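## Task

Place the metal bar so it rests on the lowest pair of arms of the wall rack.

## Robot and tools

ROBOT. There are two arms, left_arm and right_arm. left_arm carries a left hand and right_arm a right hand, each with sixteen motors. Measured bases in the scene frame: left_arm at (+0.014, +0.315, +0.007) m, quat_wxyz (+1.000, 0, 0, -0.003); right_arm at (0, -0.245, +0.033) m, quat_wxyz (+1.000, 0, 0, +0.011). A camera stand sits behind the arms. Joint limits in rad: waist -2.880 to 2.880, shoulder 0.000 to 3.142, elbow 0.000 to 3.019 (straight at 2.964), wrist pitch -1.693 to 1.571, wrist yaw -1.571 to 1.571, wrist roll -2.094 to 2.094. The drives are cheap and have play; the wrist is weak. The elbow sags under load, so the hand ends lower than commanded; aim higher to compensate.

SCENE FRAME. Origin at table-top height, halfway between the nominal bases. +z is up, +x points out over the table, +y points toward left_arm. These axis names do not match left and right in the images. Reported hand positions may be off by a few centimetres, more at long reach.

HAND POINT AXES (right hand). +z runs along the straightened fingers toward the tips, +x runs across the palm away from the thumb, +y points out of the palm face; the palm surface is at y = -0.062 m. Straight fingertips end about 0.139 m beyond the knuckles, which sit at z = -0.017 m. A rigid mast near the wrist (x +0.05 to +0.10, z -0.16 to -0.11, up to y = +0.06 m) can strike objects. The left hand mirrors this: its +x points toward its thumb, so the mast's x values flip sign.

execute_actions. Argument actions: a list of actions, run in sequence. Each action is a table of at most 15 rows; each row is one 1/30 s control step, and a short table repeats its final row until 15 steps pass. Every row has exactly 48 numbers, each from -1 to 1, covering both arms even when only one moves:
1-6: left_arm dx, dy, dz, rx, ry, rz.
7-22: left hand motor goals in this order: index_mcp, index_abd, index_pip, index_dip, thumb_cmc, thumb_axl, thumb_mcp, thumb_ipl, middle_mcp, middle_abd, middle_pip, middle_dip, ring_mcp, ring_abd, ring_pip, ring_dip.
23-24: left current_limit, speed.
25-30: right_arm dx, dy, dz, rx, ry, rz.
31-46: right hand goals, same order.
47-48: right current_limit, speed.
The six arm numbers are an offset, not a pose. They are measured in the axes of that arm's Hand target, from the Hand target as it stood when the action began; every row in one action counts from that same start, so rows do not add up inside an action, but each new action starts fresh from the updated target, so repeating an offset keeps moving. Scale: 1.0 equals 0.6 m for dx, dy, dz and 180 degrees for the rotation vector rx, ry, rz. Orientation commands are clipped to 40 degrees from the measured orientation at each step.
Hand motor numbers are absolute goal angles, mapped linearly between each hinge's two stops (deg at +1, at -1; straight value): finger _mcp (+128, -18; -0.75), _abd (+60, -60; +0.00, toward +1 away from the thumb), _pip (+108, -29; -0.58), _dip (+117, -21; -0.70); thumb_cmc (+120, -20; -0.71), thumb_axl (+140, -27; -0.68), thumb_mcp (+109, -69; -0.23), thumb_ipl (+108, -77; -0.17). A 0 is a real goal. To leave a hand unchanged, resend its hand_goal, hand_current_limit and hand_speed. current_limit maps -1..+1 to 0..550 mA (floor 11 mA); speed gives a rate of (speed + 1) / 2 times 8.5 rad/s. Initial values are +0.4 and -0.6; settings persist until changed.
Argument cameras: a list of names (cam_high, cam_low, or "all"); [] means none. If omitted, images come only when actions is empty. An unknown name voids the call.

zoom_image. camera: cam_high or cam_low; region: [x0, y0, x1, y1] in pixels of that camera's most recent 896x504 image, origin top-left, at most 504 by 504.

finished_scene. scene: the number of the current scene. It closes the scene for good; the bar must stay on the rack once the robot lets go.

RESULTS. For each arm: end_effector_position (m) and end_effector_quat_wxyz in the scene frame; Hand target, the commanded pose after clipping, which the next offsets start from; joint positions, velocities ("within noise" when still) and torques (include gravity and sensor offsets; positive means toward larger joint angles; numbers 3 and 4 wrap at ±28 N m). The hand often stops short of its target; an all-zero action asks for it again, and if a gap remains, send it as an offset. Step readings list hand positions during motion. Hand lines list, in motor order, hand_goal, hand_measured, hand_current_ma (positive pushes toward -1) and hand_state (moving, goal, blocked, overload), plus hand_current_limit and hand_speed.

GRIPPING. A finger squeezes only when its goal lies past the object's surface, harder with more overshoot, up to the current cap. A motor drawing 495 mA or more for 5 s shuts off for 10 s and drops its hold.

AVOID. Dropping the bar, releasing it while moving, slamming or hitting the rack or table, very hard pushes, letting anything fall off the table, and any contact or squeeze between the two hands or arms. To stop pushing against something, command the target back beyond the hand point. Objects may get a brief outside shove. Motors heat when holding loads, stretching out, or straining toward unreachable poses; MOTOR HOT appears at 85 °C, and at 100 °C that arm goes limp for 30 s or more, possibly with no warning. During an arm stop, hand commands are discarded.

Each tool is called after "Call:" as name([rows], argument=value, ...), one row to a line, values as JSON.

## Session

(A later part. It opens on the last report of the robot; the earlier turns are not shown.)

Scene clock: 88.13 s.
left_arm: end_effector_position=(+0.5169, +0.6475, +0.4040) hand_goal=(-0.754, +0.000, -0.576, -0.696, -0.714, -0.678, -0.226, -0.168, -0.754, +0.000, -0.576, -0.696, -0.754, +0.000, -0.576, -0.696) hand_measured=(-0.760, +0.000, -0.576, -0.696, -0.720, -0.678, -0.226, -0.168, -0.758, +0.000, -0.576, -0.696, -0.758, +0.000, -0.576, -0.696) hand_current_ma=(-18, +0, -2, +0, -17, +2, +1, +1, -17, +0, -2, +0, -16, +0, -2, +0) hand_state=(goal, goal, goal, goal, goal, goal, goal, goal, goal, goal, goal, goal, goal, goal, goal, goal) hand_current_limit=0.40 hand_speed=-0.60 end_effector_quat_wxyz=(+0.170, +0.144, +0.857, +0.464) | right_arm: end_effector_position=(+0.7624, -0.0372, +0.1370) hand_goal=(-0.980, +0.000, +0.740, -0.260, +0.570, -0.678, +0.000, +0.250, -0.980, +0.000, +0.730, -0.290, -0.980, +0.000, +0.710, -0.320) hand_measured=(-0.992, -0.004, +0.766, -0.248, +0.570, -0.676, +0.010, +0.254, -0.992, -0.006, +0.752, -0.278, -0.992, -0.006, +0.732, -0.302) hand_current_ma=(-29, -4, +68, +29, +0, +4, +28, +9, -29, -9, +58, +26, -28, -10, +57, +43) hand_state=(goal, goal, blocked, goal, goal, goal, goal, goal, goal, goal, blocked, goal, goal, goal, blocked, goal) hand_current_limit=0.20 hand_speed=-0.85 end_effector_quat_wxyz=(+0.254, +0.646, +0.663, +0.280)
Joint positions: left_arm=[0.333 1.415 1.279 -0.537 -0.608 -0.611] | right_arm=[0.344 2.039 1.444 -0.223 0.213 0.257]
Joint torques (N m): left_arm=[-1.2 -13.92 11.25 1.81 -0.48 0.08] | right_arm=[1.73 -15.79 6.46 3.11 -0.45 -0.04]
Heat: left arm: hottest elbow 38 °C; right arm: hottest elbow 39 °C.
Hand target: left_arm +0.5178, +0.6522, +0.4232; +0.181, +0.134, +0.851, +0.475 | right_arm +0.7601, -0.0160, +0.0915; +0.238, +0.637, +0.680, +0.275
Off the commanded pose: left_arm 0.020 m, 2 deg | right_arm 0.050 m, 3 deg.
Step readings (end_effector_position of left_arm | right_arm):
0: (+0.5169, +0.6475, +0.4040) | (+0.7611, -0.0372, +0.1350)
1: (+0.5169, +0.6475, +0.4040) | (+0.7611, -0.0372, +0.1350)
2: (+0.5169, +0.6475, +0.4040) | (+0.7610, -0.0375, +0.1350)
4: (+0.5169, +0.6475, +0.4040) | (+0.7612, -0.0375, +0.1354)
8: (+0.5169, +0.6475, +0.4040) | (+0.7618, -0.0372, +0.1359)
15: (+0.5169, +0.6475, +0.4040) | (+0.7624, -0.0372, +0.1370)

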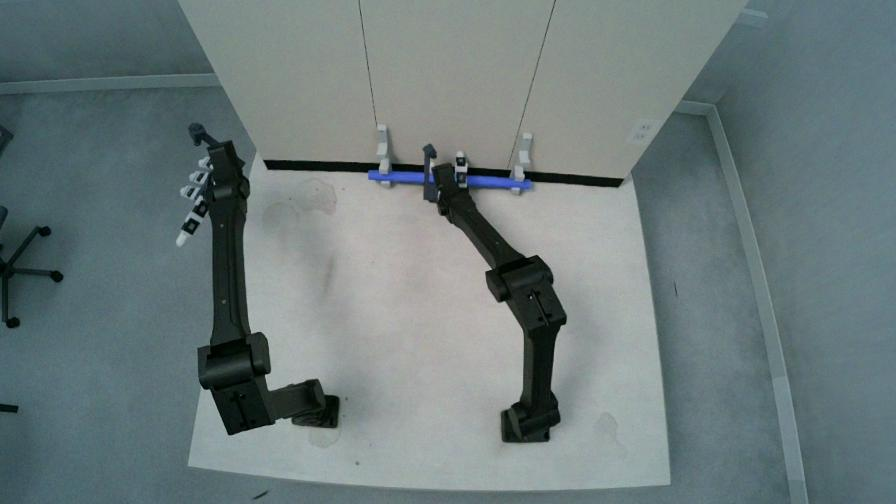

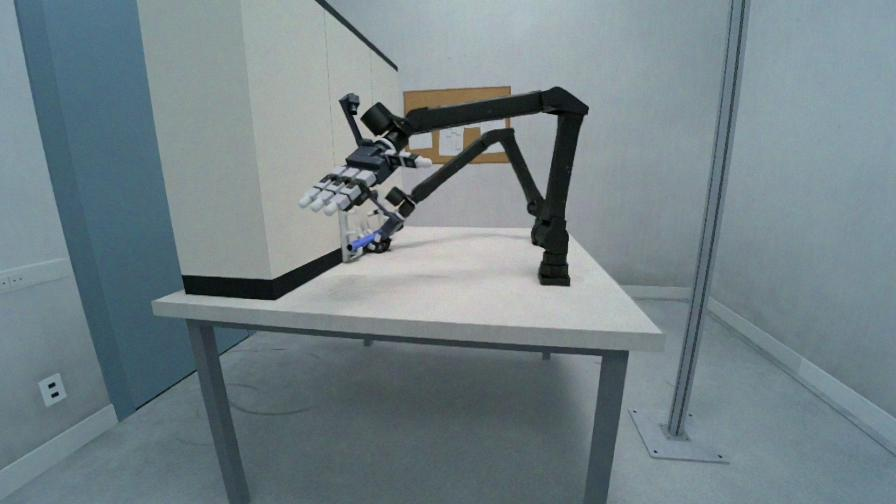

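Call:
execute_actions([
  [[0,0,0,0,0,0,-0.754,0,-0.576,-0.696,-0.714,-0.678,-0.226,-0.168,-0.754,0,-0.576,-0.696,-0.754,0,-0.576,-0.696,0.4,-0.6,0,0.0113,-0.0123,0,0,0,-0.98,0,0.68,-0.2,0.571,-0.678,0,0.25,-0.98,0,0.67,-0.23,-0.98,0,0.65,-0.25,0.2,-0.85],[0,0,0,0,0,0,-0.754,0,-0.576,-0.696,-0.714,-0.678,-0.226,-0.168,-0.754,0,-0.576,-0.696,-0.754,0,-0.576,-0.696,0.4,-0.6,0,0.0226,-0.0245,0,0,0,-0.98,0,0.62,-0.14,0.571,-0.678,0,0.25,-0.98,0,0.61,-0.17,-0.98,0,0.59,-0.19,0.2,-0.85],[0,0,0,0,0,0,-0.754,0,-0.576,-0.696,-0.714,-0.678,-0.226,-0.168,-0.754,0,-0.576,-0.696,-0.754,0,-0.576,-0.696,0.4,-0.6,0,0.0226,-0.0245,0,0,0,-0.98,0,0.56,-0.08,0.571,-0.678,0,0.25,-0.98,0,0.55,-0.1,-0.98,0,0.53,-0.13,0.2,-0.85]],
], cameras=["all"])

Call:
zoom_image(camera="cam_high", region=[500, 150, 560, 210])

Call:
zoom_image(camera="cam_low", region=[340, 220, 400, 265])

Scene clock: 89.77 s.
left_arm: end_effector_position=(+0.5169, +0.6475, +0.4040) hand_goal=(-0.754, +0.000, -0.576, -0.696, -0.714, -0.678, -0.226, -0.168, -0.754, +0.000, -0.576, -0.696, -0.754, +0.000, -0.576, -0.696) hand_measured=(-0.760, +0.000, -0.576, -0.696, -0.720, -0.678, -0.226, -0.168, -0.758, +0.000, -0.576, -0.696, -0.758, +0.000, -0.576, -0.696) hand_current_ma=(-18, +0, -2, +0, -17, +2, +1, +1, -17, +0, -2, +0, -16, +0, -2, +0) hand_state=(goal, goal, goal, goal, goal, goal, goal, goal, goal, goal, goal, goal, goal, goal, goal, goal) hand_current_limit=0.40 hand_speed=-0.60 end_effector_quat_wxyz=(+0.170, +0.144, +0.857, +0.464) | right_arm: end_effector_position=(+0.7624, -0.0368, +0.1371) hand_goal=(-0.980, +0.000, +0.560, -0.080, +0.570, -0.678, +0.000, +0.250, -0.980, +0.000, +0.550, -0.100, -0.980, +0.000, +0.530, -0.130) hand_measured=(-0.994, -0.004, +0.632, -0.060, +0.570, -0.676, +0.010, +0.254, -0.976, -0.004, +0.610, -0.082, -0.972, -0.014, +0.582, -0.102) hand_current_ma=(-32, -4, +242, +48, +0, +4, +28, +9, +8, -6, +195, +43, +15, -28, +164, +75) hand_state=(goal, goal, blocked, goal, goal, goal, goal, goal, goal, goal, blocked, goal, goal, goal, blocked, blocked) hand_current_limit=0.20 hand_speed=-0.85 end_effector_quat_wxyz=(+0.255, +0.644, +0.665, +0.279)
Joint positions: left_arm=[0.333 1.415 1.279 -0.537 -0.608 -0.611] | right_arm=[0.344 2.039 1.444 -0.223 0.213 0.252]
Joint torques (N m): left_arm=[-1.44 -14.27 11.28 1.76 -0.47 0.08] | right_arm=[1.38 -17.85 7.61 1.32 -0.47 -0.01]
Heat: left arm: hottest elbow 38 °C; right arm: hottest elbow 39 °C.
Hand target: left_arm +0.5178, +0.6522, +0.4232; +0.181, +0.134, +0.851, +0.475 | right_arm +0.7602, -0.0166, +0.1115; +0.238, +0.637, +0.680, +0.275
Off the commanded pose: left_arm 0.020 m, 2 deg | right_arm 0.033 m, 3 deg.
Step readings (end_effector_position of left_arm | right_arm):
0: (+0.5169, +0.6475, +0.4040) | (+0.7624, -0.0372, +0.1370)
1: (+0.5169, +0.6475, +0.4040) | (+0.7624, -0.0372, +0.1370)
2: (+0.5169, +0.6475, +0.4040) | (+0.7624, -0.0372, +0.1370)
4: (+0.5169, +0.6475, +0.4040) | (+0.7624, -0.0372, +0.1370)
8: (+0.5169, +0.6475, +0.4040) | (+0.7624, -0.0372, +0.1370)
15: (+0.5169, +0.6475, +0.4040) | (+0.7624, -0.0368, +0.1371)

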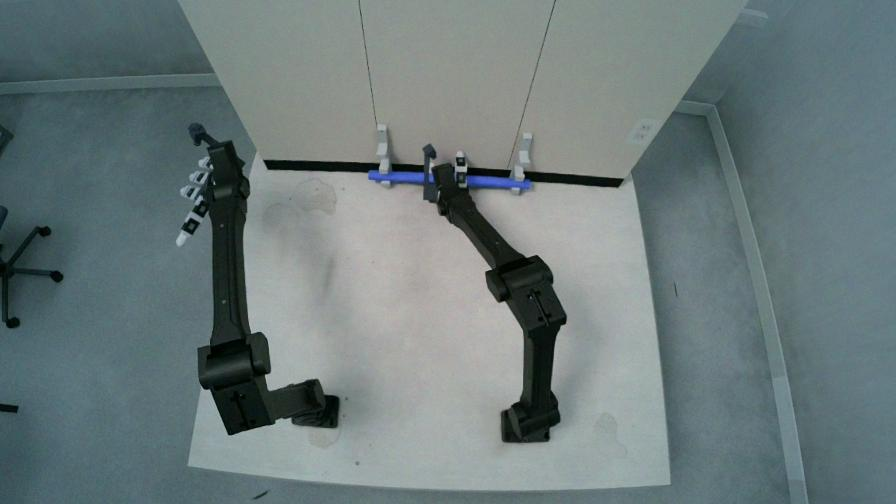

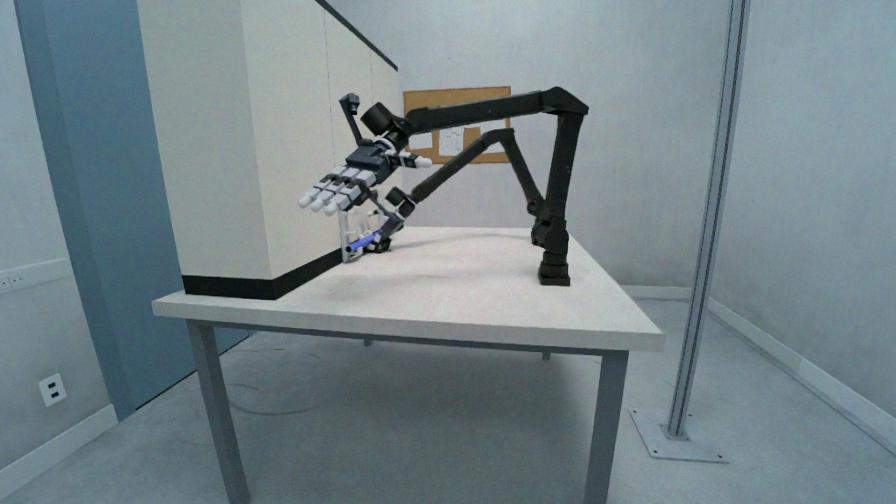

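Scaled by 8.400.

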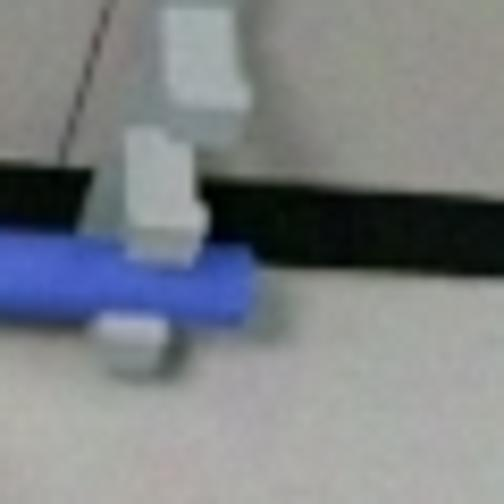

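Scaled by 8.400.

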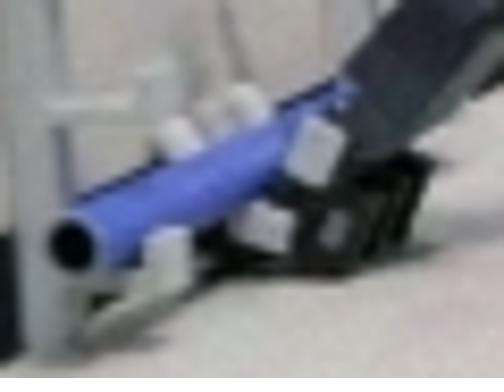

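Call:
execute_actions([
  [[0,0,0,0,0,0,-0.754,0,-0.576,-0.696,-0.714,-0.678,-0.226,-0.168,-0.754,0,-0.576,-0.696,-0.754,0,-0.576,-0.696,0.4,-0.6,0,0,0,0,0,0,-0.98,0,0.5,0,0.571,-0.678,0,0.25,-0.98,0,0.5,-0.02,-0.98,0,0.5,-0.06,0.2,-0.85],[0,0,0,0,0,0,-0.754,0,-0.576,-0.696,-0.714,-0.678,-0.226,-0.168,-0.754,0,-0.576,-0.696,-0.754,0,-0.576,-0.696,0.4,-0.6,0,0,0,0,0,0,-0.98,0,0.43,0.08,0.571,-0.678,0,0.25,-0.98,0,0.43,0.06,-0.98,0,0.43,0.0,0.2,-0.85]],
], cameras=["all"])

Call:
zoom_image(camera="cam_high", region=[500, 150, 560, 210])

Call:
zoom_image(camera="cam_low", region=[340, 220, 400, 265])

Scene clock: 90.73 s.
left_arm: end_effector_position=(+0.5169, +0.6475, +0.4040) hand_goal=(-0.754, +0.000, -0.576, -0.696, -0.714, -0.678, -0.226, -0.168, -0.754, +0.000, -0.576, -0.696, -0.754, +0.000, -0.576, -0.696) hand_measured=(-0.760, +0.000, -0.576, -0.696, -0.720, -0.678, -0.226, -0.168, -0.758, +0.000, -0.576, -0.696, -0.758, +0.000, -0.576, -0.696) hand_current_ma=(-18, +0, -2, +0, -17, +2, +1, +1, -17, +0, -2, +0, -16, +0, -2, +0) hand_state=(goal, goal, goal, goal, goal, goal, goal, goal, goal, goal, goal, goal, goal, goal, goal, goal) hand_current_limit=0.40 hand_speed=-0.60 end_effector_quat_wxyz=(+0.170, +0.144, +0.857, +0.464) | right_arm: end_effector_position=(+0.7622, -0.0349, +0.1372) hand_goal=(-0.980, +0.000, +0.430, +0.080, +0.570, -0.678, +0.000, +0.250, -0.980, +0.000, +0.430, +0.060, -0.980, +0.000, +0.430, +0.000) hand_measured=(-0.990, -0.002, +0.502, +0.100, +0.570, -0.676, +0.010, +0.254, -0.974, -0.004, +0.478, +0.074, -0.978, -0.008, +0.474, +0.014) hand_current_ma=(-23, -4, +243, +50, +0, +4, +28, +9, +11, -5, +148, +29, +4, -14, +132, +33) hand_state=(goal, goal, blocked, blocked, goal, goal, goal, goal, goal, goal, blocked, goal, goal, goal, blocked, goal) hand_current_limit=0.20 hand_speed=-0.85 end_effector_quat_wxyz=(+0.256, +0.641, +0.668, +0.278)
Joint positions: left_arm=[0.333 1.415 1.279 -0.537 -0.608 -0.611] | right_arm=[0.346 2.039 1.444 -0.223 0.213 0.243]
Joint torques (N m): left_arm=[-1.55 -14.1 11.22 1.78 -0.47 0.09] | right_arm=[1.32 -18.14 7.75 1.32 -0.45 0.07]
Heat: left arm: hottest elbow 39 °C; right arm: hottest elbow 39 °C.
Hand target: left_arm +0.5178, +0.6522, +0.4232; +0.181, +0.134, +0.851, +0.475 | right_arm +0.7602, -0.0166, +0.1115; +0.238, +0.637, +0.680, +0.275
Off the commanded pose: left_arm 0.020 m, 2 deg | right_arm 0.032 m, 3 deg.
Step readings (end_effector_position of left_arm | right_arm):
0: (+0.5169, +0.6475, +0.4040) | (+0.7624, -0.0368, +0.1371)
1: (+0.5169, +0.6475, +0.4040) | (+0.7624, -0.0368, +0.1371)
2: (+0.5169, +0.6475, +0.4040) | (+0.7624, -0.0367, +0.1371)
4: (+0.5169, +0.6475, +0.4040) | (+0.7625, -0.0365, +0.1372)
8: (+0.5169, +0.6475, +0.4040) | (+0.7622, -0.0349, +0.1372)
15: (+0.5169, +0.6475, +0.4040) | (+0.7622, -0.0349, +0.1372)

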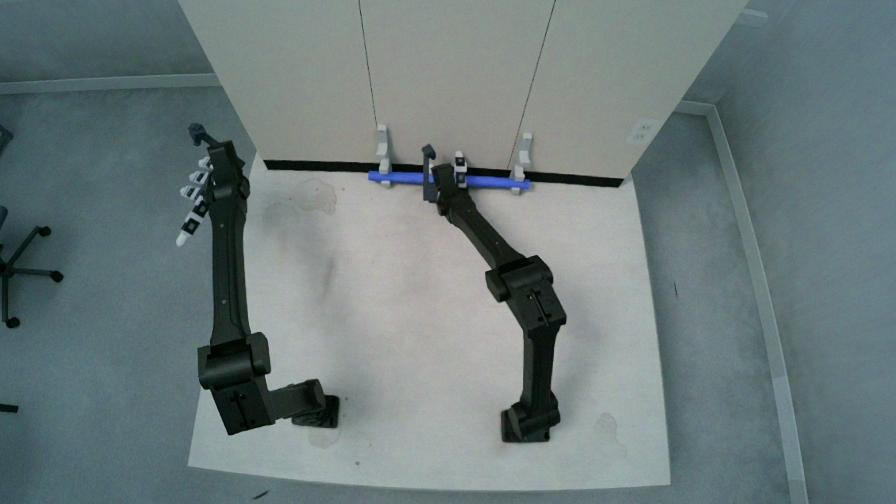

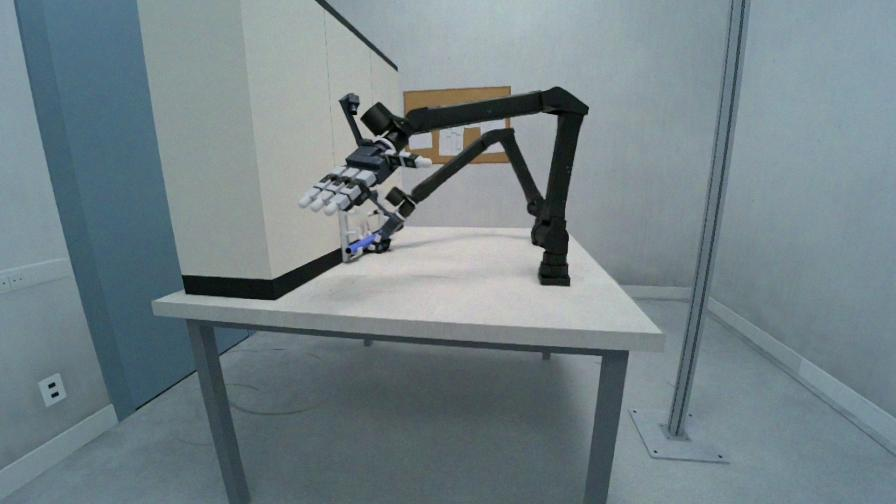

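Scaled by 8.400.

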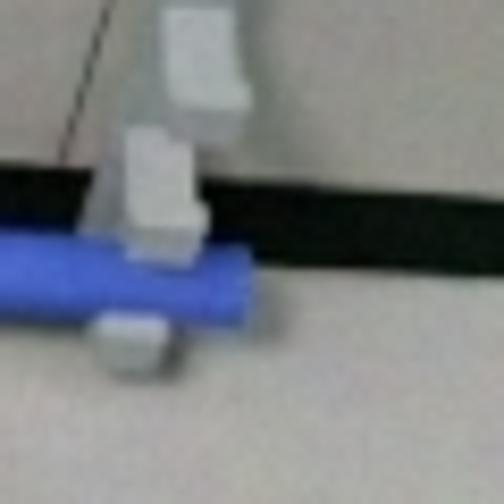

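Scaled by 8.400.

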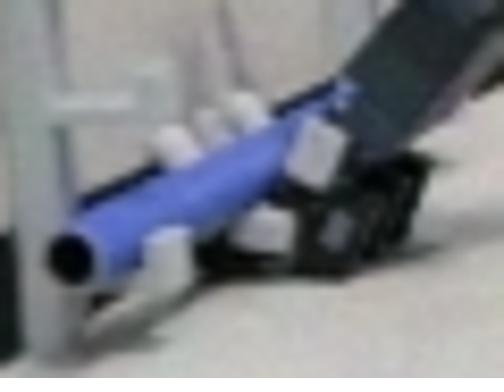

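Call:
execute_actions([
  [[0,0,0,0,0,0,-0.754,0,-0.576,-0.696,-0.714,-0.678,-0.226,-0.168,-0.754,0,-0.576,-0.696,-0.754,0,-0.576,-0.696,0.4,-0.6,0,-0.0056,0.0061,0,0,0,-0.98,0,0.35,0.08,0.571,-0.678,0,0.25,-0.98,0,0.35,0.06,-0.98,0,0.35,0.0,0.2,-0.85],[0,0,0,0,0,0,-0.754,0,-0.576,-0.696,-0.714,-0.678,-0.226,-0.168,-0.754,0,-0.576,-0.696,-0.754,0,-0.576,-0.696,0.4,-0.6,-0.0045,-0.0113,0.0123,0,0,0,-0.98,0,0.27,0.08,0.571,-0.678,0,0.25,-0.98,0,0.27,0.06,-0.98,0,0.27,0.0,0.2,-0.85]],
], cameras=["all"])

Call:
zoom_image(camera="cam_high", region=[500, 150, 560, 210])

Call:
zoom_image(camera="cam_low", region=[340, 220, 400, 265])

Scene clock: 92.13 s.
left_arm: end_effector_position=(+0.5169, +0.6475, +0.4040) hand_goal=(-0.754, +0.000, -0.576, -0.696, -0.714, -0.678, -0.226, -0.168, -0.754, +0.000, -0.576, -0.696, -0.754, +0.000, -0.576, -0.696) hand_measured=(-0.760, +0.000, -0.576, -0.696, -0.720, -0.678, -0.226, -0.168, -0.758, +0.000, -0.576, -0.696, -0.758, +0.000, -0.576, -0.696) hand_current_ma=(-18, +0, -2, +0, -17, +2, +1, +1, -17, +0, -2, +0, -16, +0, -2, +0) hand_state=(goal, goal, goal, goal, goal, goal, goal, goal, goal, goal, goal, goal, goal, goal, goal, goal) hand_current_limit=0.40 hand_speed=-0.60 end_effector_quat_wxyz=(+0.170, +0.144, +0.857, +0.464) | right_arm: end_effector_position=(+0.7617, -0.0351, +0.1364) hand_goal=(-0.980, +0.000, +0.270, +0.080, +0.570, -0.678, +0.000, +0.250, -0.980, +0.000, +0.270, +0.060, -0.980, +0.000, +0.270, +0.000) hand_measured=(-0.982, -0.004, +0.484, +0.106, +0.570, -0.676, +0.010, +0.254, -0.964, -0.004, +0.452, +0.088, -0.966, -0.008, +0.444, +0.032) hand_current_ma=(-2, -4, +330, +71, +0, +4, +28, +9, +41, -5, +330, +74, +33, -14, +330, +90) hand_state=(goal, goal, blocked, blocked, goal, goal, goal, goal, goal, goal, blocked, blocked, goal, goal, blocked, blocked) hand_current_limit=0.20 hand_speed=-0.85 end_effector_quat_wxyz=(+0.256, +0.641, +0.668, +0.278)
Joint positions: left_arm=[0.333 1.415 1.279 -0.537 -0.608 -0.611] | right_arm=[0.346 2.039 1.442 -0.223 0.213 0.243]
Joint torques (N m): left_arm=[-1.26 -14.04 11.25 1.78 -0.49 0.08] | right_arm=[0.97 -17.08 6.9 2.29 -0.55 0.05]
Heat: left arm: hottest elbow 39 °C; right arm: hottest elbow 38 °C.
Hand target: left_arm +0.5178, +0.6522, +0.4232; +0.181, +0.134, +0.851, +0.475 | right_arm +0.7604, -0.0190, +0.1014; +0.238, +0.637, +0.680, +0.275
Off the commanded pose: left_arm 0.020 m, 2 deg | right_arm 0.039 m, 2 deg.
Step readings (end_effector_position of left_arm | right_arm):
0: (+0.5169, +0.6475, +0.4040) | (+0.7622, -0.0349, +0.1372)
1: (+0.5169, +0.6475, +0.4040) | (+0.7622, -0.0349, +0.1372)
2: (+0.5169, +0.6475, +0.4040) | (+0.7622, -0.0349, +0.1372)
4: (+0.5169, +0.6475, +0.4040) | (+0.7622, -0.0349, +0.1372)
8: (+0.5169, +0.6475, +0.4040) | (+0.7622, -0.0349, +0.1372)
15: (+0.5169, +0.6475, +0.4040) | (+0.7617, -0.0351, +0.1364)

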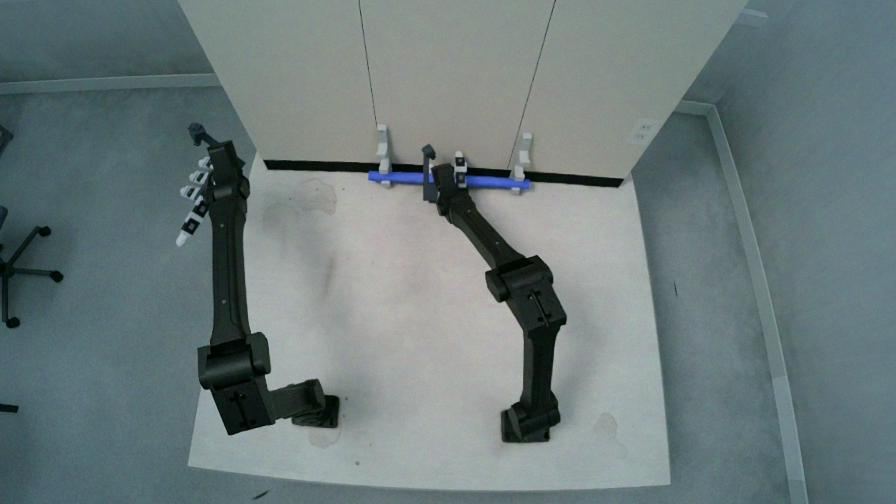

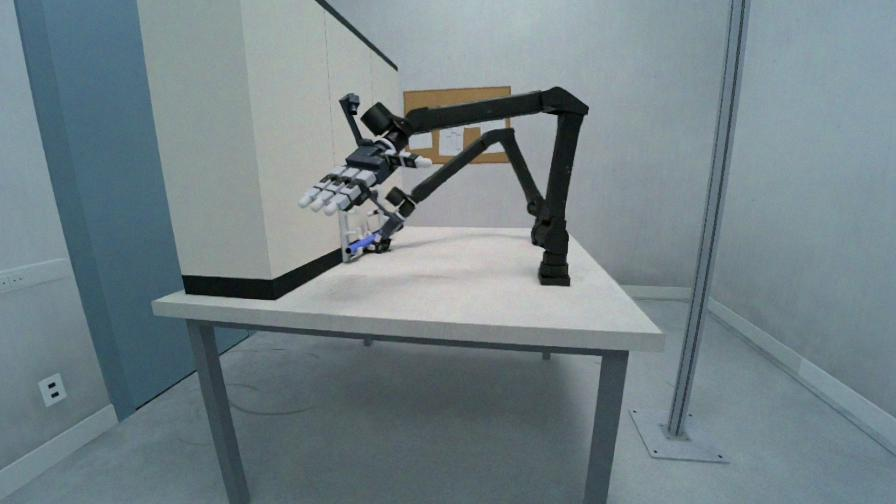

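Scaled by 8.400.

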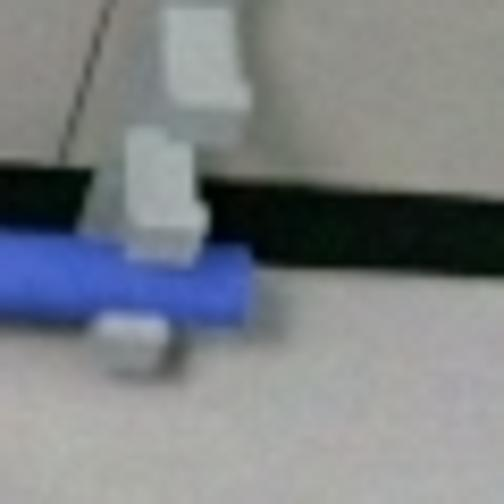

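Scaled by 8.400.

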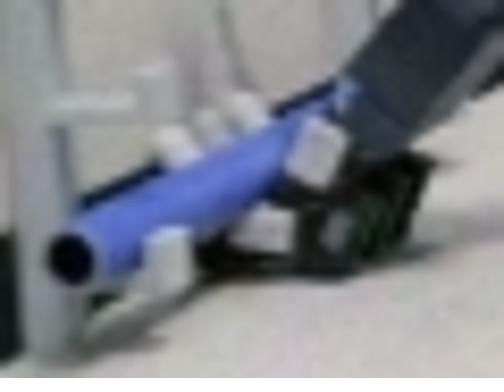

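Call:
execute_actions([
  [[0,0,0,0,0,0,-0.754,0,-0.576,-0.696,-0.714,-0.678,-0.226,-0.168,-0.754,0,-0.576,-0.696,-0.754,0,-0.576,-0.696,0.4,-0.6,0.0014,-0.0135,-0.0124,0,0,0,-0.98,0,0.42,0.08,0.571,-0.678,0,0.25,-0.98,0,0.4,0.06,-0.98,0,0.4,0.0,0.2,-0.85],[0,0,0,0,0,0,-0.754,0,-0.576,-0.696,-0.714,-0.678,-0.226,-0.168,-0.754,0,-0.576,-0.696,-0.754,0,-0.576,-0.696,0.4,-0.6,0.0028,-0.027,-0.0247,0,0,0,-0.98,0,0.38,0.0,0.571,-0.678,0,0.25,-0.98,0,0.36,0.0,-0.98,0,0.36,-0.05,0.2,-0.85],[0,0,0,0,0,0,-0.754,0,-0.576,-0.696,-0.714,-0.678,-0.226,-0.168,-0.754,0,-0.576,-0.696,-0.754,0,-0.576,-0.696,0.4,-0.6,0.0028,-0.027,-0.0247,0,0,0,-0.98,0,0.36,-0.1,0.571,-0.678,0,0.25,-0.98,0,0.34,-0.1,-0.98,0,0.34,-0.12,0.2,-0.85]],
], cameras=["all"])

Call:
zoom_image(camera="cam_high", region=[500, 150, 560, 210])

Call:
zoom_image(camera="cam_low", region=[340, 220, 400, 265])

Scene clock: 93.57 s.
left_arm: end_effector_position=(+0.5169, +0.6475, +0.4040) hand_goal=(-0.754, +0.000, -0.576, -0.696, -0.714, -0.678, -0.226, -0.168, -0.754, +0.000, -0.576, -0.696, -0.754, +0.000, -0.576, -0.696) hand_measured=(-0.760, +0.000, -0.576, -0.696, -0.720, -0.678, -0.226, -0.168, -0.758, +0.000, -0.576, -0.696, -0.758, +0.000, -0.576, -0.696) hand_current_ma=(-18, +0, -2, +0, -17, +2, +1, +1, -17, +0, -2, +0, -16, +0, -2, +0) hand_state=(goal, goal, goal, goal, goal, goal, goal, goal, goal, goal, goal, goal, goal, goal, goal, goal) hand_current_limit=0.40 hand_speed=-0.60 end_effector_quat_wxyz=(+0.170, +0.144, +0.857, +0.464) | right_arm: end_effector_position=(+0.7541, -0.0356, +0.1383) hand_goal=(-0.980, +0.000, +0.360, -0.100, +0.570, -0.678, +0.000, +0.250, -0.980, +0.000, +0.340, -0.100, -0.980, +0.000, +0.340, -0.120) hand_measured=(-0.958, -0.006, +0.432, +0.024, +0.570, -0.676, +0.010, +0.254, -0.962, -0.004, +0.398, -0.004, -0.954, -0.026, +0.362, -0.024) hand_current_ma=(+63, -10, +248, +330, +0, +4, +27, +8, +46, -5, +191, +330, +78, -56, +53, +330) hand_state=(blocked, goal, blocked, blocked, goal, goal, goal, goal, goal, goal, blocked, blocked, blocked, blocked, blocked, blocked) hand_current_limit=0.20 hand_speed=-0.85 end_effector_quat_wxyz=(+0.264, +0.637, +0.664, +0.288)
Joint positions: left_arm=[0.333 1.415 1.279 -0.537 -0.608 -0.611] | right_arm=[0.351 2.024 1.401 -0.17 0.222 0.241]
Joint torques (N m): left_arm=[-1.38 -13.8 11.22 1.83 -0.47 0.07] | right_arm=[1.73 -18.67 4.98 1.24 -0.52 0.14]
Heat: left arm: hottest elbow 39 °C; right arm: hottest elbow 38 °C.
Hand target: left_arm +0.5178, +0.6522, +0.4232; +0.181, +0.134, +0.851, +0.475 | right_arm +0.7384, -0.0190, +0.1014; +0.238, +0.637, +0.680, +0.275
Off the commanded pose: left_arm 0.020 m, 2 deg | right_arm 0.044 m, 4 deg.
Step readings (end_effector_position of left_arm | right_arm):
0: (+0.5169, +0.6475, +0.4040) | (+0.7617, -0.0351, +0.1364)
1: (+0.5169, +0.6475, +0.4040) | (+0.7617, -0.0351, +0.1364)
2: (+0.5169, +0.6475, +0.4040) | (+0.7613, -0.0353, +0.1356)
4: (+0.5169, +0.6475, +0.4040) | (+0.7588, -0.0348, +0.1368)
8: (+0.5169, +0.6475, +0.4040) | (+0.7549, -0.0345, +0.1368)
15: (+0.5169, +0.6475, +0.4040) | (+0.7539, -0.0357, +0.1380)

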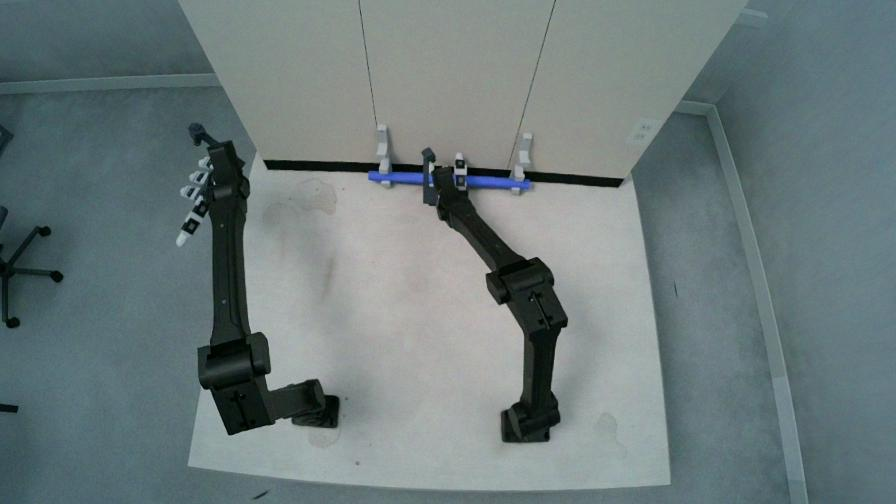

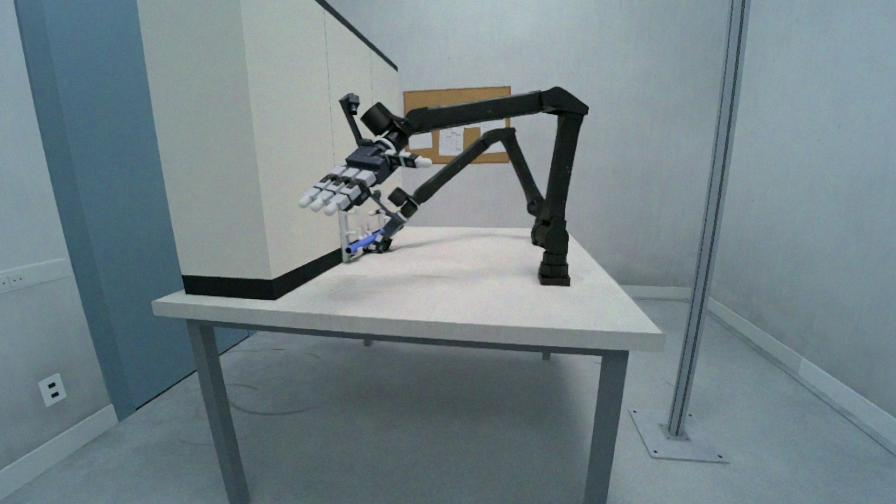

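Scaled by 8.400.

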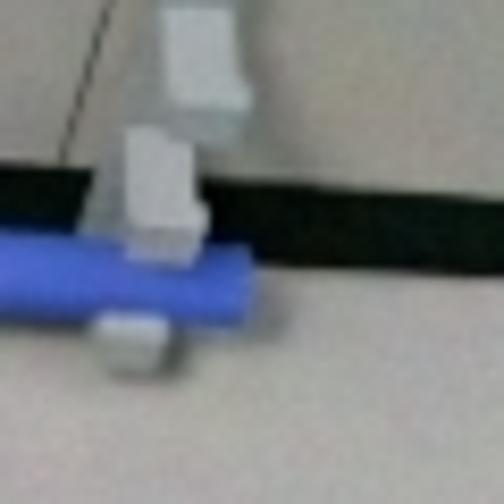

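Scaled by 8.400.

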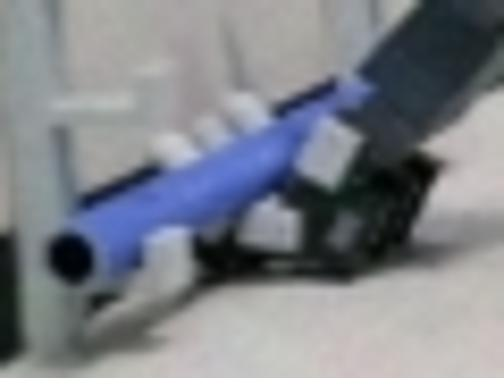

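Call:
execute_actions([
  [[0,0,0,0,0,0,-0.754,0,-0.576,-0.696,-0.714,-0.678,-0.226,-0.168,-0.754,0,-0.576,-0.696,-0.754,0,-0.576,-0.696,0.4,-0.6,0.0014,-0.0123,-0.0112,0,0,0,-0.98,0,0.36,-0.1,0.571,-0.678,0,0.25,-0.98,0,0.34,-0.1,-0.98,0,0.33,-0.12,0.2,-0.85],[0,0,0,0,0,0,-0.754,0,-0.576,-0.696,-0.714,-0.678,-0.226,-0.168,-0.754,0,-0.576,-0.696,-0.754,0,-0.576,-0.696,0.4,-0.6,0.0028,-0.0245,-0.0225,0,0,0,-0.98,0,0.33,-0.17,0.571,-0.678,0,0.25,-0.98,0,0.3,-0.17,-0.98,0,0.3,-0.2,0.2,-0.85]],
], cameras=["all"])

Call:
zoom_image(camera="cam_high", region=[500, 150, 560, 210])

Call:
zoom_image(camera="cam_low", region=[340, 220, 400, 265])

Scene clock: 94.63 s.
left_arm: end_effector_position=(+0.5169, +0.6475, +0.4040) hand_goal=(-0.754, +0.000, -0.576, -0.696, -0.714, -0.678, -0.226, -0.168, -0.754, +0.000, -0.576, -0.696, -0.754, +0.000, -0.576, -0.696) hand_measured=(-0.760, +0.000, -0.576, -0.696, -0.720, -0.678, -0.226, -0.168, -0.758, +0.000, -0.576, -0.696, -0.758, +0.000, -0.576, -0.696) hand_current_ma=(-18, +0, -2, +0, -17, +2, +1, +1, -17, +0, -2, +0, -16, +0, -2, +0) hand_state=(goal, goal, goal, goal, goal, goal, goal, goal, goal, goal, goal, goal, goal, goal, goal, goal) hand_current_limit=0.40 hand_speed=-0.60 end_effector_quat_wxyz=(+0.170, +0.144, +0.857, +0.464) | right_arm: end_effector_position=(+0.7439, -0.0360, +0.1397) hand_goal=(-0.980, +0.000, +0.330, -0.170, +0.570, -0.678, +0.000, +0.250, -0.980, +0.000, +0.300, -0.170, -0.980, +0.000, +0.300, -0.200) hand_measured=(-0.934, -0.030, +0.348, -0.082, +0.570, -0.676, +0.010, +0.254, -0.976, -0.004, +0.320, -0.152, -0.982, -0.004, +0.300, -0.198) hand_current_ma=(+150, -68, +42, +314, +0, +4, +27, +8, +8, -6, +51, +43, -4, -5, +0, +4) hand_state=(blocked, blocked, goal, blocked, goal, goal, goal, goal, goal, goal, blocked, goal, goal, goal, goal, goal) hand_current_limit=0.20 hand_speed=-0.85 end_effector_quat_wxyz=(+0.270, +0.633, +0.661, +0.299)
Joint positions: left_arm=[0.333 1.415 1.279 -0.537 -0.608 -0.611] | right_arm=[0.355 2.004 1.352 -0.114 0.223 0.24]
Joint torques (N m): left_arm=[-1.2 -13.8 11.25 1.77 -0.47 0.09] | right_arm=[2.08 -19.9 3.99 0.55 -0.25 0.26]
Heat: left arm: hottest elbow 39 °C; right arm: hottest elbow 38 °C.
Hand target: left_arm +0.5178, +0.6522, +0.4232; +0.181, +0.134, +0.851, +0.475 | right_arm +0.7183, -0.0188, +0.1014; +0.238, +0.637, +0.680, +0.275
Off the commanded pose: left_arm 0.020 m, 2 deg | right_arm 0.049 m, 5 deg.
Step readings (end_effector_position of left_arm | right_arm):
0: (+0.5169, +0.6475, +0.4040) | (+0.7541, -0.0356, +0.1383)
1: (+0.5169, +0.6475, +0.4040) | (+0.7533, -0.0347, +0.1375)
2: (+0.5169, +0.6475, +0.4040) | (+0.7532, -0.0347, +0.1374)
4: (+0.5169, +0.6475, +0.4040) | (+0.7513, -0.0357, +0.1385)
8: (+0.5169, +0.6475, +0.4040) | (+0.7460, -0.0367, +0.1390)
15: (+0.5169, +0.6475, +0.4040) | (+0.7437, -0.0361, +0.1382)

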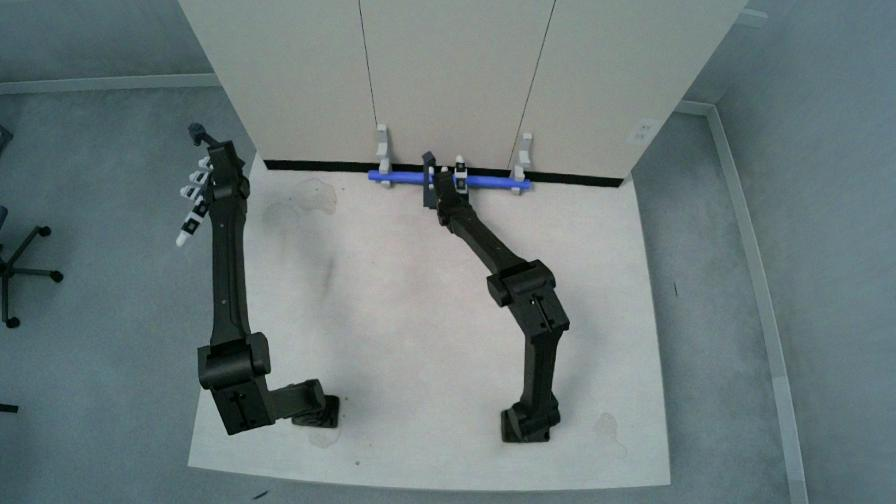

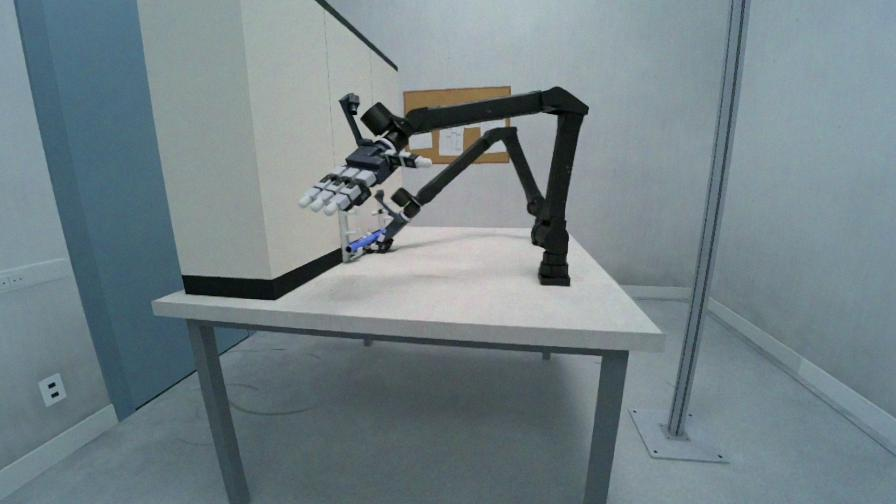

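Scaled by 8.400.

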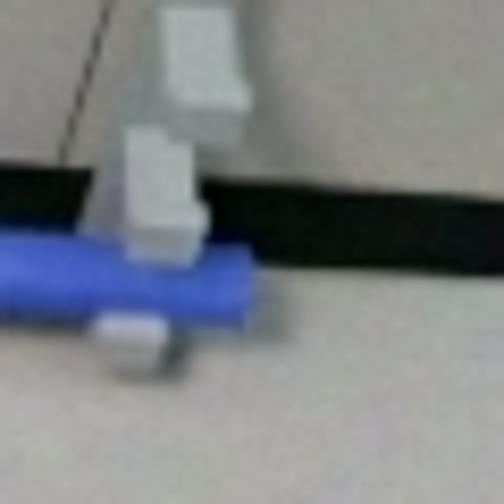

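Scaled by 8.400.

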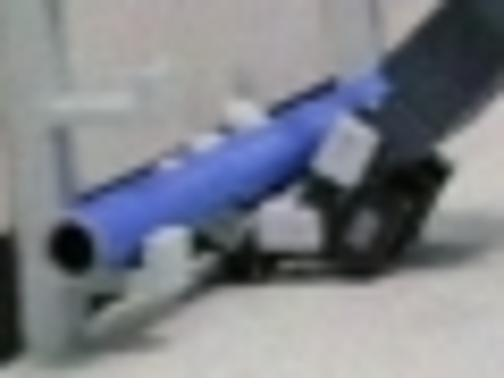

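Call:
execute_actions([
  [[0,0,0,0,0,0,-0.754,0,-0.576,-0.696,-0.714,-0.678,-0.226,-0.168,-0.754,0,-0.576,-0.696,-0.754,0,-0.576,-0.696,0.4,-0.6,0.0014,-0.0123,-0.0112,0,0,0,-0.98,0,0.31,-0.2,0.571,-0.678,0,0.25,-0.98,0,0.28,-0.24,-0.98,0,0.28,-0.26,0.2,-0.85],[0,0,0,0,0,0,-0.754,0,-0.576,-0.696,-0.714,-0.678,-0.226,-0.168,-0.754,0,-0.576,-0.696,-0.754,0,-0.576,-0.696,0.4,-0.6,0.0028,-0.0245,-0.0225,0,0,0,-0.98,0,0.27,-0.3,0.571,-0.678,0,0.25,-0.98,0,0.25,-0.34,-0.98,0,0.25,-0.35,0.2,-0.85]],
], cameras=["all"])

Call:
zoom_image(camera="cam_high", region=[500, 150, 560, 210])

Call:
zoom_image(camera="cam_low", region=[340, 220, 400, 265])

Scene clock: 95.73 s.
left_arm: end_effector_position=(+0.5169, +0.6475, +0.4040) hand_goal=(-0.754, +0.000, -0.576, -0.696, -0.714, -0.678, -0.226, -0.168, -0.754, +0.000, -0.576, -0.696, -0.754, +0.000, -0.576, -0.696) hand_measured=(-0.760, +0.000, -0.576, -0.696, -0.720, -0.678, -0.226, -0.168, -0.758, +0.000, -0.576, -0.696, -0.758, +0.000, -0.576, -0.696) hand_current_ma=(-18, +0, -2, +0, -17, +2, +1, +1, -17, +0, -2, +0, -16, +0, -2, +0) hand_state=(goal, goal, goal, goal, goal, goal, goal, goal, goal, goal, goal, goal, goal, goal, goal, goal) hand_current_limit=0.40 hand_speed=-0.60 end_effector_quat_wxyz=(+0.170, +0.144, +0.857, +0.464) | right_arm: end_effector_position=(+0.7291, -0.0377, +0.1388) hand_goal=(-0.980, +0.000, +0.270, -0.300, +0.570, -0.678, +0.000, +0.250, -0.980, +0.000, +0.250, -0.340, -0.980, +0.000, +0.250, -0.350) hand_measured=(-0.960, -0.016, +0.238, -0.304, +0.570, -0.676, +0.010, +0.254, -0.982, -0.002, +0.240, -0.350, -0.984, -0.004, +0.224, -0.376) hand_current_ma=(+51, -34, -93, -5, +0, +4, +26, +8, -2, -4, -23, -19, -5, -4, -70, -72) hand_state=(goal, goal, blocked, goal, goal, goal, goal, goal, goal, goal, goal, goal, goal, goal, blocked, blocked) hand_current_limit=0.20 hand_speed=-0.85 end_effector_quat_wxyz=(+0.271, +0.632, +0.662, +0.300)
Joint positions: left_arm=[0.333 1.415 1.279 -0.537 -0.608 -0.611] | right_arm=[0.361 1.976 1.298 -0.085 0.228 0.24]
Joint torques (N m): left_arm=[-1.03 -13.86 11.23 1.72 -0.48 0.06] | right_arm=[2.9 -19.72 3.22 0.43 -0.06 0.38]
Heat: left arm: hottest elbow 39 °C; right arm: hottest elbow 38 °C.
Hand target: left_arm +0.5178, +0.6522, +0.4232; +0.181, +0.134, +0.851, +0.475 | right_arm +0.6983, -0.0186, +0.1014; +0.238, +0.637, +0.680, +0.275
Off the commanded pose: left_arm 0.020 m, 2 deg | right_arm 0.052 m, 5 deg.
Step readings (end_effector_position of left_arm | right_arm):
0: (+0.5169, +0.6475, +0.4040) | (+0.7439, -0.0360, +0.1397)
1: (+0.5169, +0.6475, +0.4040) | (+0.7439, -0.0360, +0.1397)
2: (+0.5169, +0.6475, +0.4040) | (+0.7429, -0.0364, +0.1383)
4: (+0.5169, +0.6475, +0.4040) | (+0.7404, -0.0361, +0.1396)
8: (+0.5169, +0.6475, +0.4040) | (+0.7330, -0.0371, +0.1389)
15: (+0.5169, +0.6475, +0.4040) | (+0.7294, -0.0376, +0.1392)

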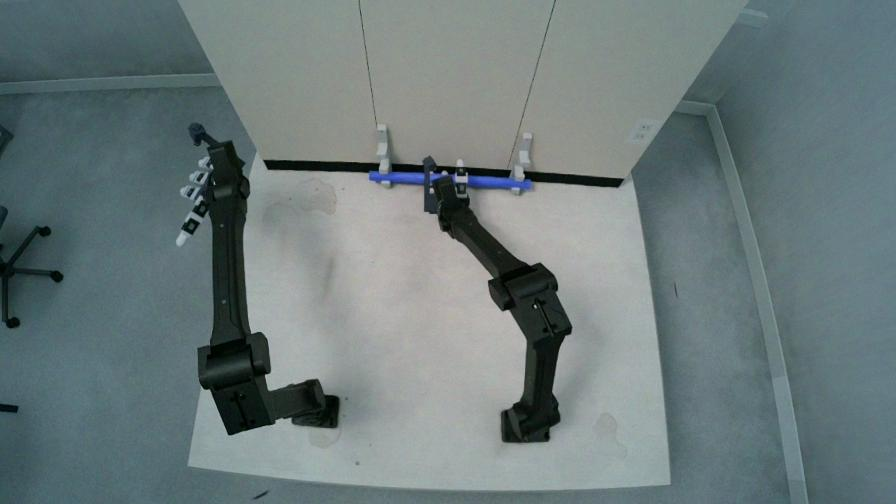

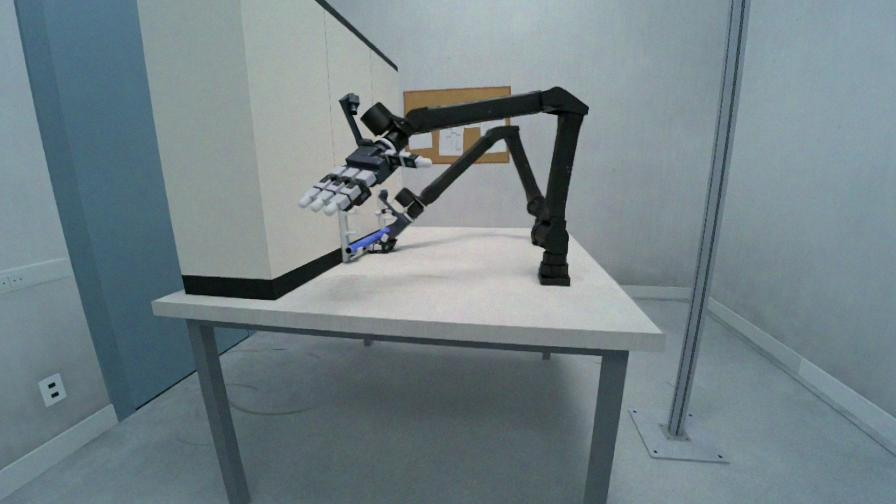

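Scaled by 8.400.

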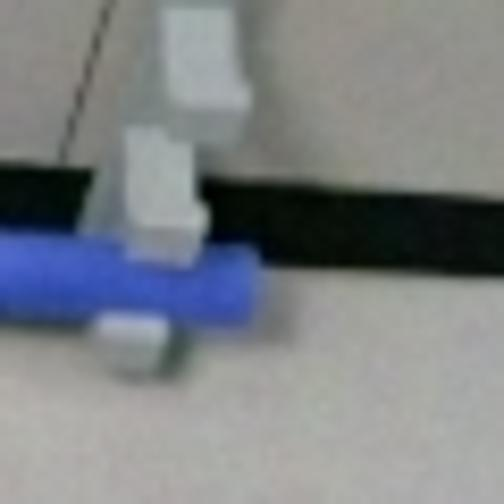

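Scaled by 8.400.

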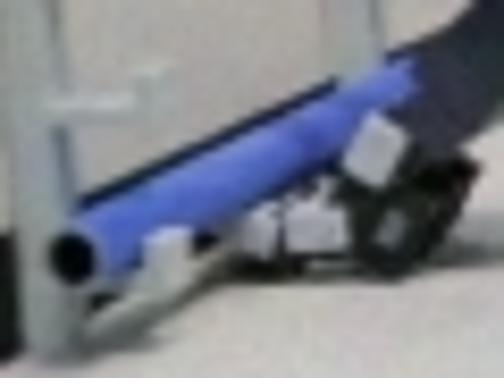

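Call:
execute_actions([
  [[0,0,0,0,0,0,-0.754,0,-0.576,-0.696,-0.714,-0.678,-0.226,-0.168,-0.754,0,-0.576,-0.696,-0.754,0,-0.576,-0.696,0.4,-0.6,0.0005,-0.004,-0.0037,0,0,0,-0.98,0,0.2,-0.42,0.571,-0.678,0,0.25,-0.98,0,0.2,-0.44,-0.98,0,0.18,-0.46,0.2,-0.7],[0,0,0,0,0,0,-0.754,0,-0.576,-0.696,-0.714,-0.678,-0.226,-0.168,-0.754,0,-0.576,-0.696,-0.754,0,-0.576,-0.696,0.4,-0.6,0.0014,-0.012,-0.011,0,0,0,-0.98,0,0.16,-0.52,0.571,-0.678,0,0.25,-0.98,0,0.16,-0.52,-0.98,0,0.14,-0.54,0.2,-0.7],[0,0,0,0,0,0,-0.754,0,-0.576,-0.696,-0.714,-0.678,-0.226,-0.168,-0.754,0,-0.576,-0.696,-0.754,0,-0.576,-0.696,0.4,-0.6,0.0028,-0.0245,-0.0225,0,0,0,-0.98,0,0.15,-0.55,0.571,-0.678,0,0.25,-0.98,0,0.15,-0.55,-0.98,0,0.14,-0.56,0.2,-0.7]],
], cameras=["all"])

Call:
zoom_image(camera="cam_high", region=[500, 150, 560, 210])

Call:
zoom_image(camera="cam_low", region=[340, 220, 400, 265])

Scene clock: 96.87 s.
left_arm: end_effector_position=(+0.5169, +0.6475, +0.4040) hand_goal=(-0.754, +0.000, -0.576, -0.696, -0.714, -0.678, -0.226, -0.168, -0.754, +0.000, -0.576, -0.696, -0.754, +0.000, -0.576, -0.696) hand_measured=(-0.760, +0.000, -0.576, -0.696, -0.720, -0.678, -0.226, -0.168, -0.758, +0.000, -0.576, -0.696, -0.758, +0.000, -0.576, -0.696) hand_current_ma=(-18, +0, -2, +0, -17, +2, +1, +1, -17, +0, -2, +0, -16, +0, -2, +0) hand_state=(goal, goal, goal, goal, goal, goal, goal, goal, goal, goal, goal, goal, goal, goal, goal, goal) hand_current_limit=0.40 hand_speed=-0.60 end_effector_quat_wxyz=(+0.170, +0.144, +0.857, +0.464) | right_arm: end_effector_position=(+0.6972, -0.0304, +0.1386) hand_goal=(-0.980, +0.000, +0.150, -0.550, +0.570, -0.678, +0.000, +0.250, -0.980, +0.000, +0.150, -0.550, -0.980, +0.000, +0.140, -0.560) hand_measured=(-0.950, -0.008, +0.174, -0.548, +0.570, -0.676, +0.010, +0.254, -0.962, -0.004, +0.174, -0.548, -0.964, -0.004, +0.158, -0.558) hand_current_ma=(+86, -13, +60, +4, +0, +4, +26, +8, +46, -5, +66, +4, +39, -5, +45, +4) hand_state=(blocked, goal, blocked, goal, goal, goal, goal, goal, goal, goal, blocked, goal, goal, goal, goal, goal) hand_current_limit=0.20 hand_speed=-0.70 end_effector_quat_wxyz=(+0.263, +0.633, +0.666, +0.294)
Joint positions: left_arm=[0.333 1.415 1.279 -0.537 -0.608 -0.611] | right_arm=[0.392 1.918 1.217 -0.087 0.239 0.264]
Joint torques (N m): left_arm=[-1.49 -14.15 11.26 1.8 -0.47 0.06] | right_arm=[1.61 -16.5 4.36 0.81 -0.08 0.28]
Heat: left arm: hottest elbow 39 °C; right arm: hottest elbow 37 °C.
Hand target: left_arm +0.5178, +0.6522, +0.4232; +0.181, +0.134, +0.851, +0.475 | right_arm +0.6783, -0.0185, +0.1014; +0.238, +0.637, +0.680, +0.275
Off the commanded pose: left_arm 0.020 m, 2 deg | right_arm 0.043 m, 4 deg.
Step readings (end_effector_position of left_arm | right_arm):
0: (+0.5169, +0.6475, +0.4040) | (+0.7291, -0.0377, +0.1388)
1: (+0.5169, +0.6475, +0.4040) | (+0.7291, -0.0377, +0.1388)
2: (+0.5169, +0.6475, +0.4040) | (+0.7284, -0.0367, +0.1383)
4: (+0.5169, +0.6475, +0.4040) | (+0.7227, -0.0376, +0.1389)
8: (+0.5169, +0.6475, +0.4040) | (+0.7063, -0.0348, +0.1392)
15: (+0.5169, +0.6475, +0.4040) | (+0.6974, -0.0302, +0.1387)

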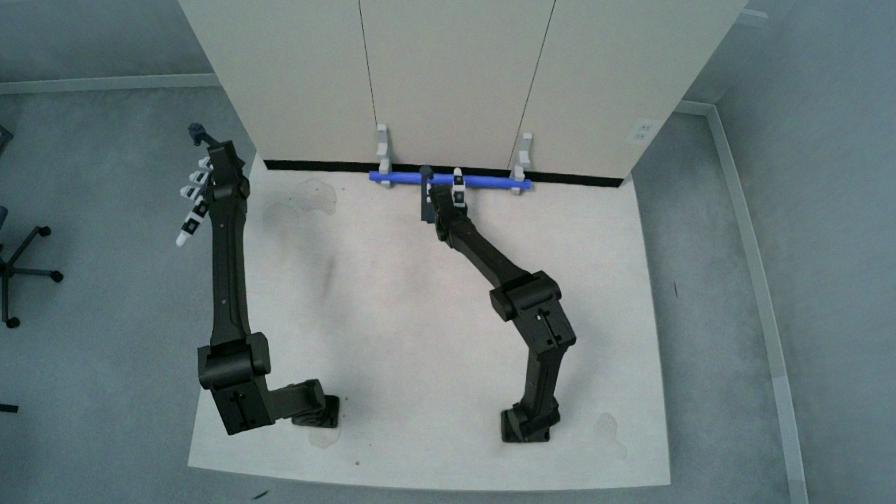

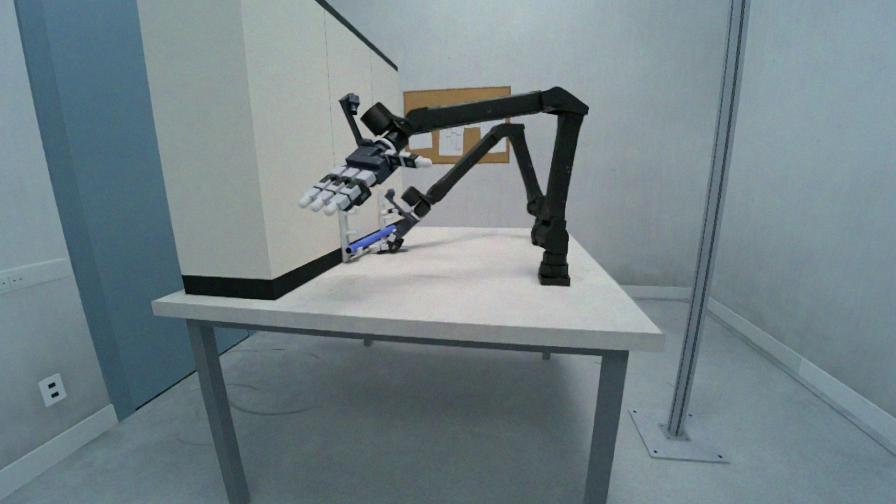

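Scaled by 8.400.

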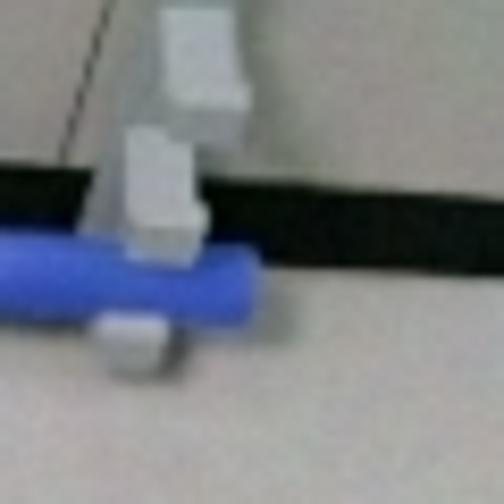

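Scaled by 8.400.

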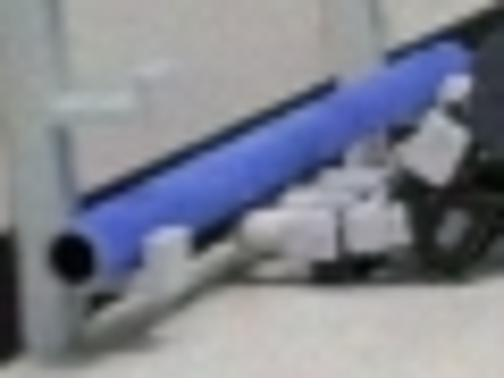

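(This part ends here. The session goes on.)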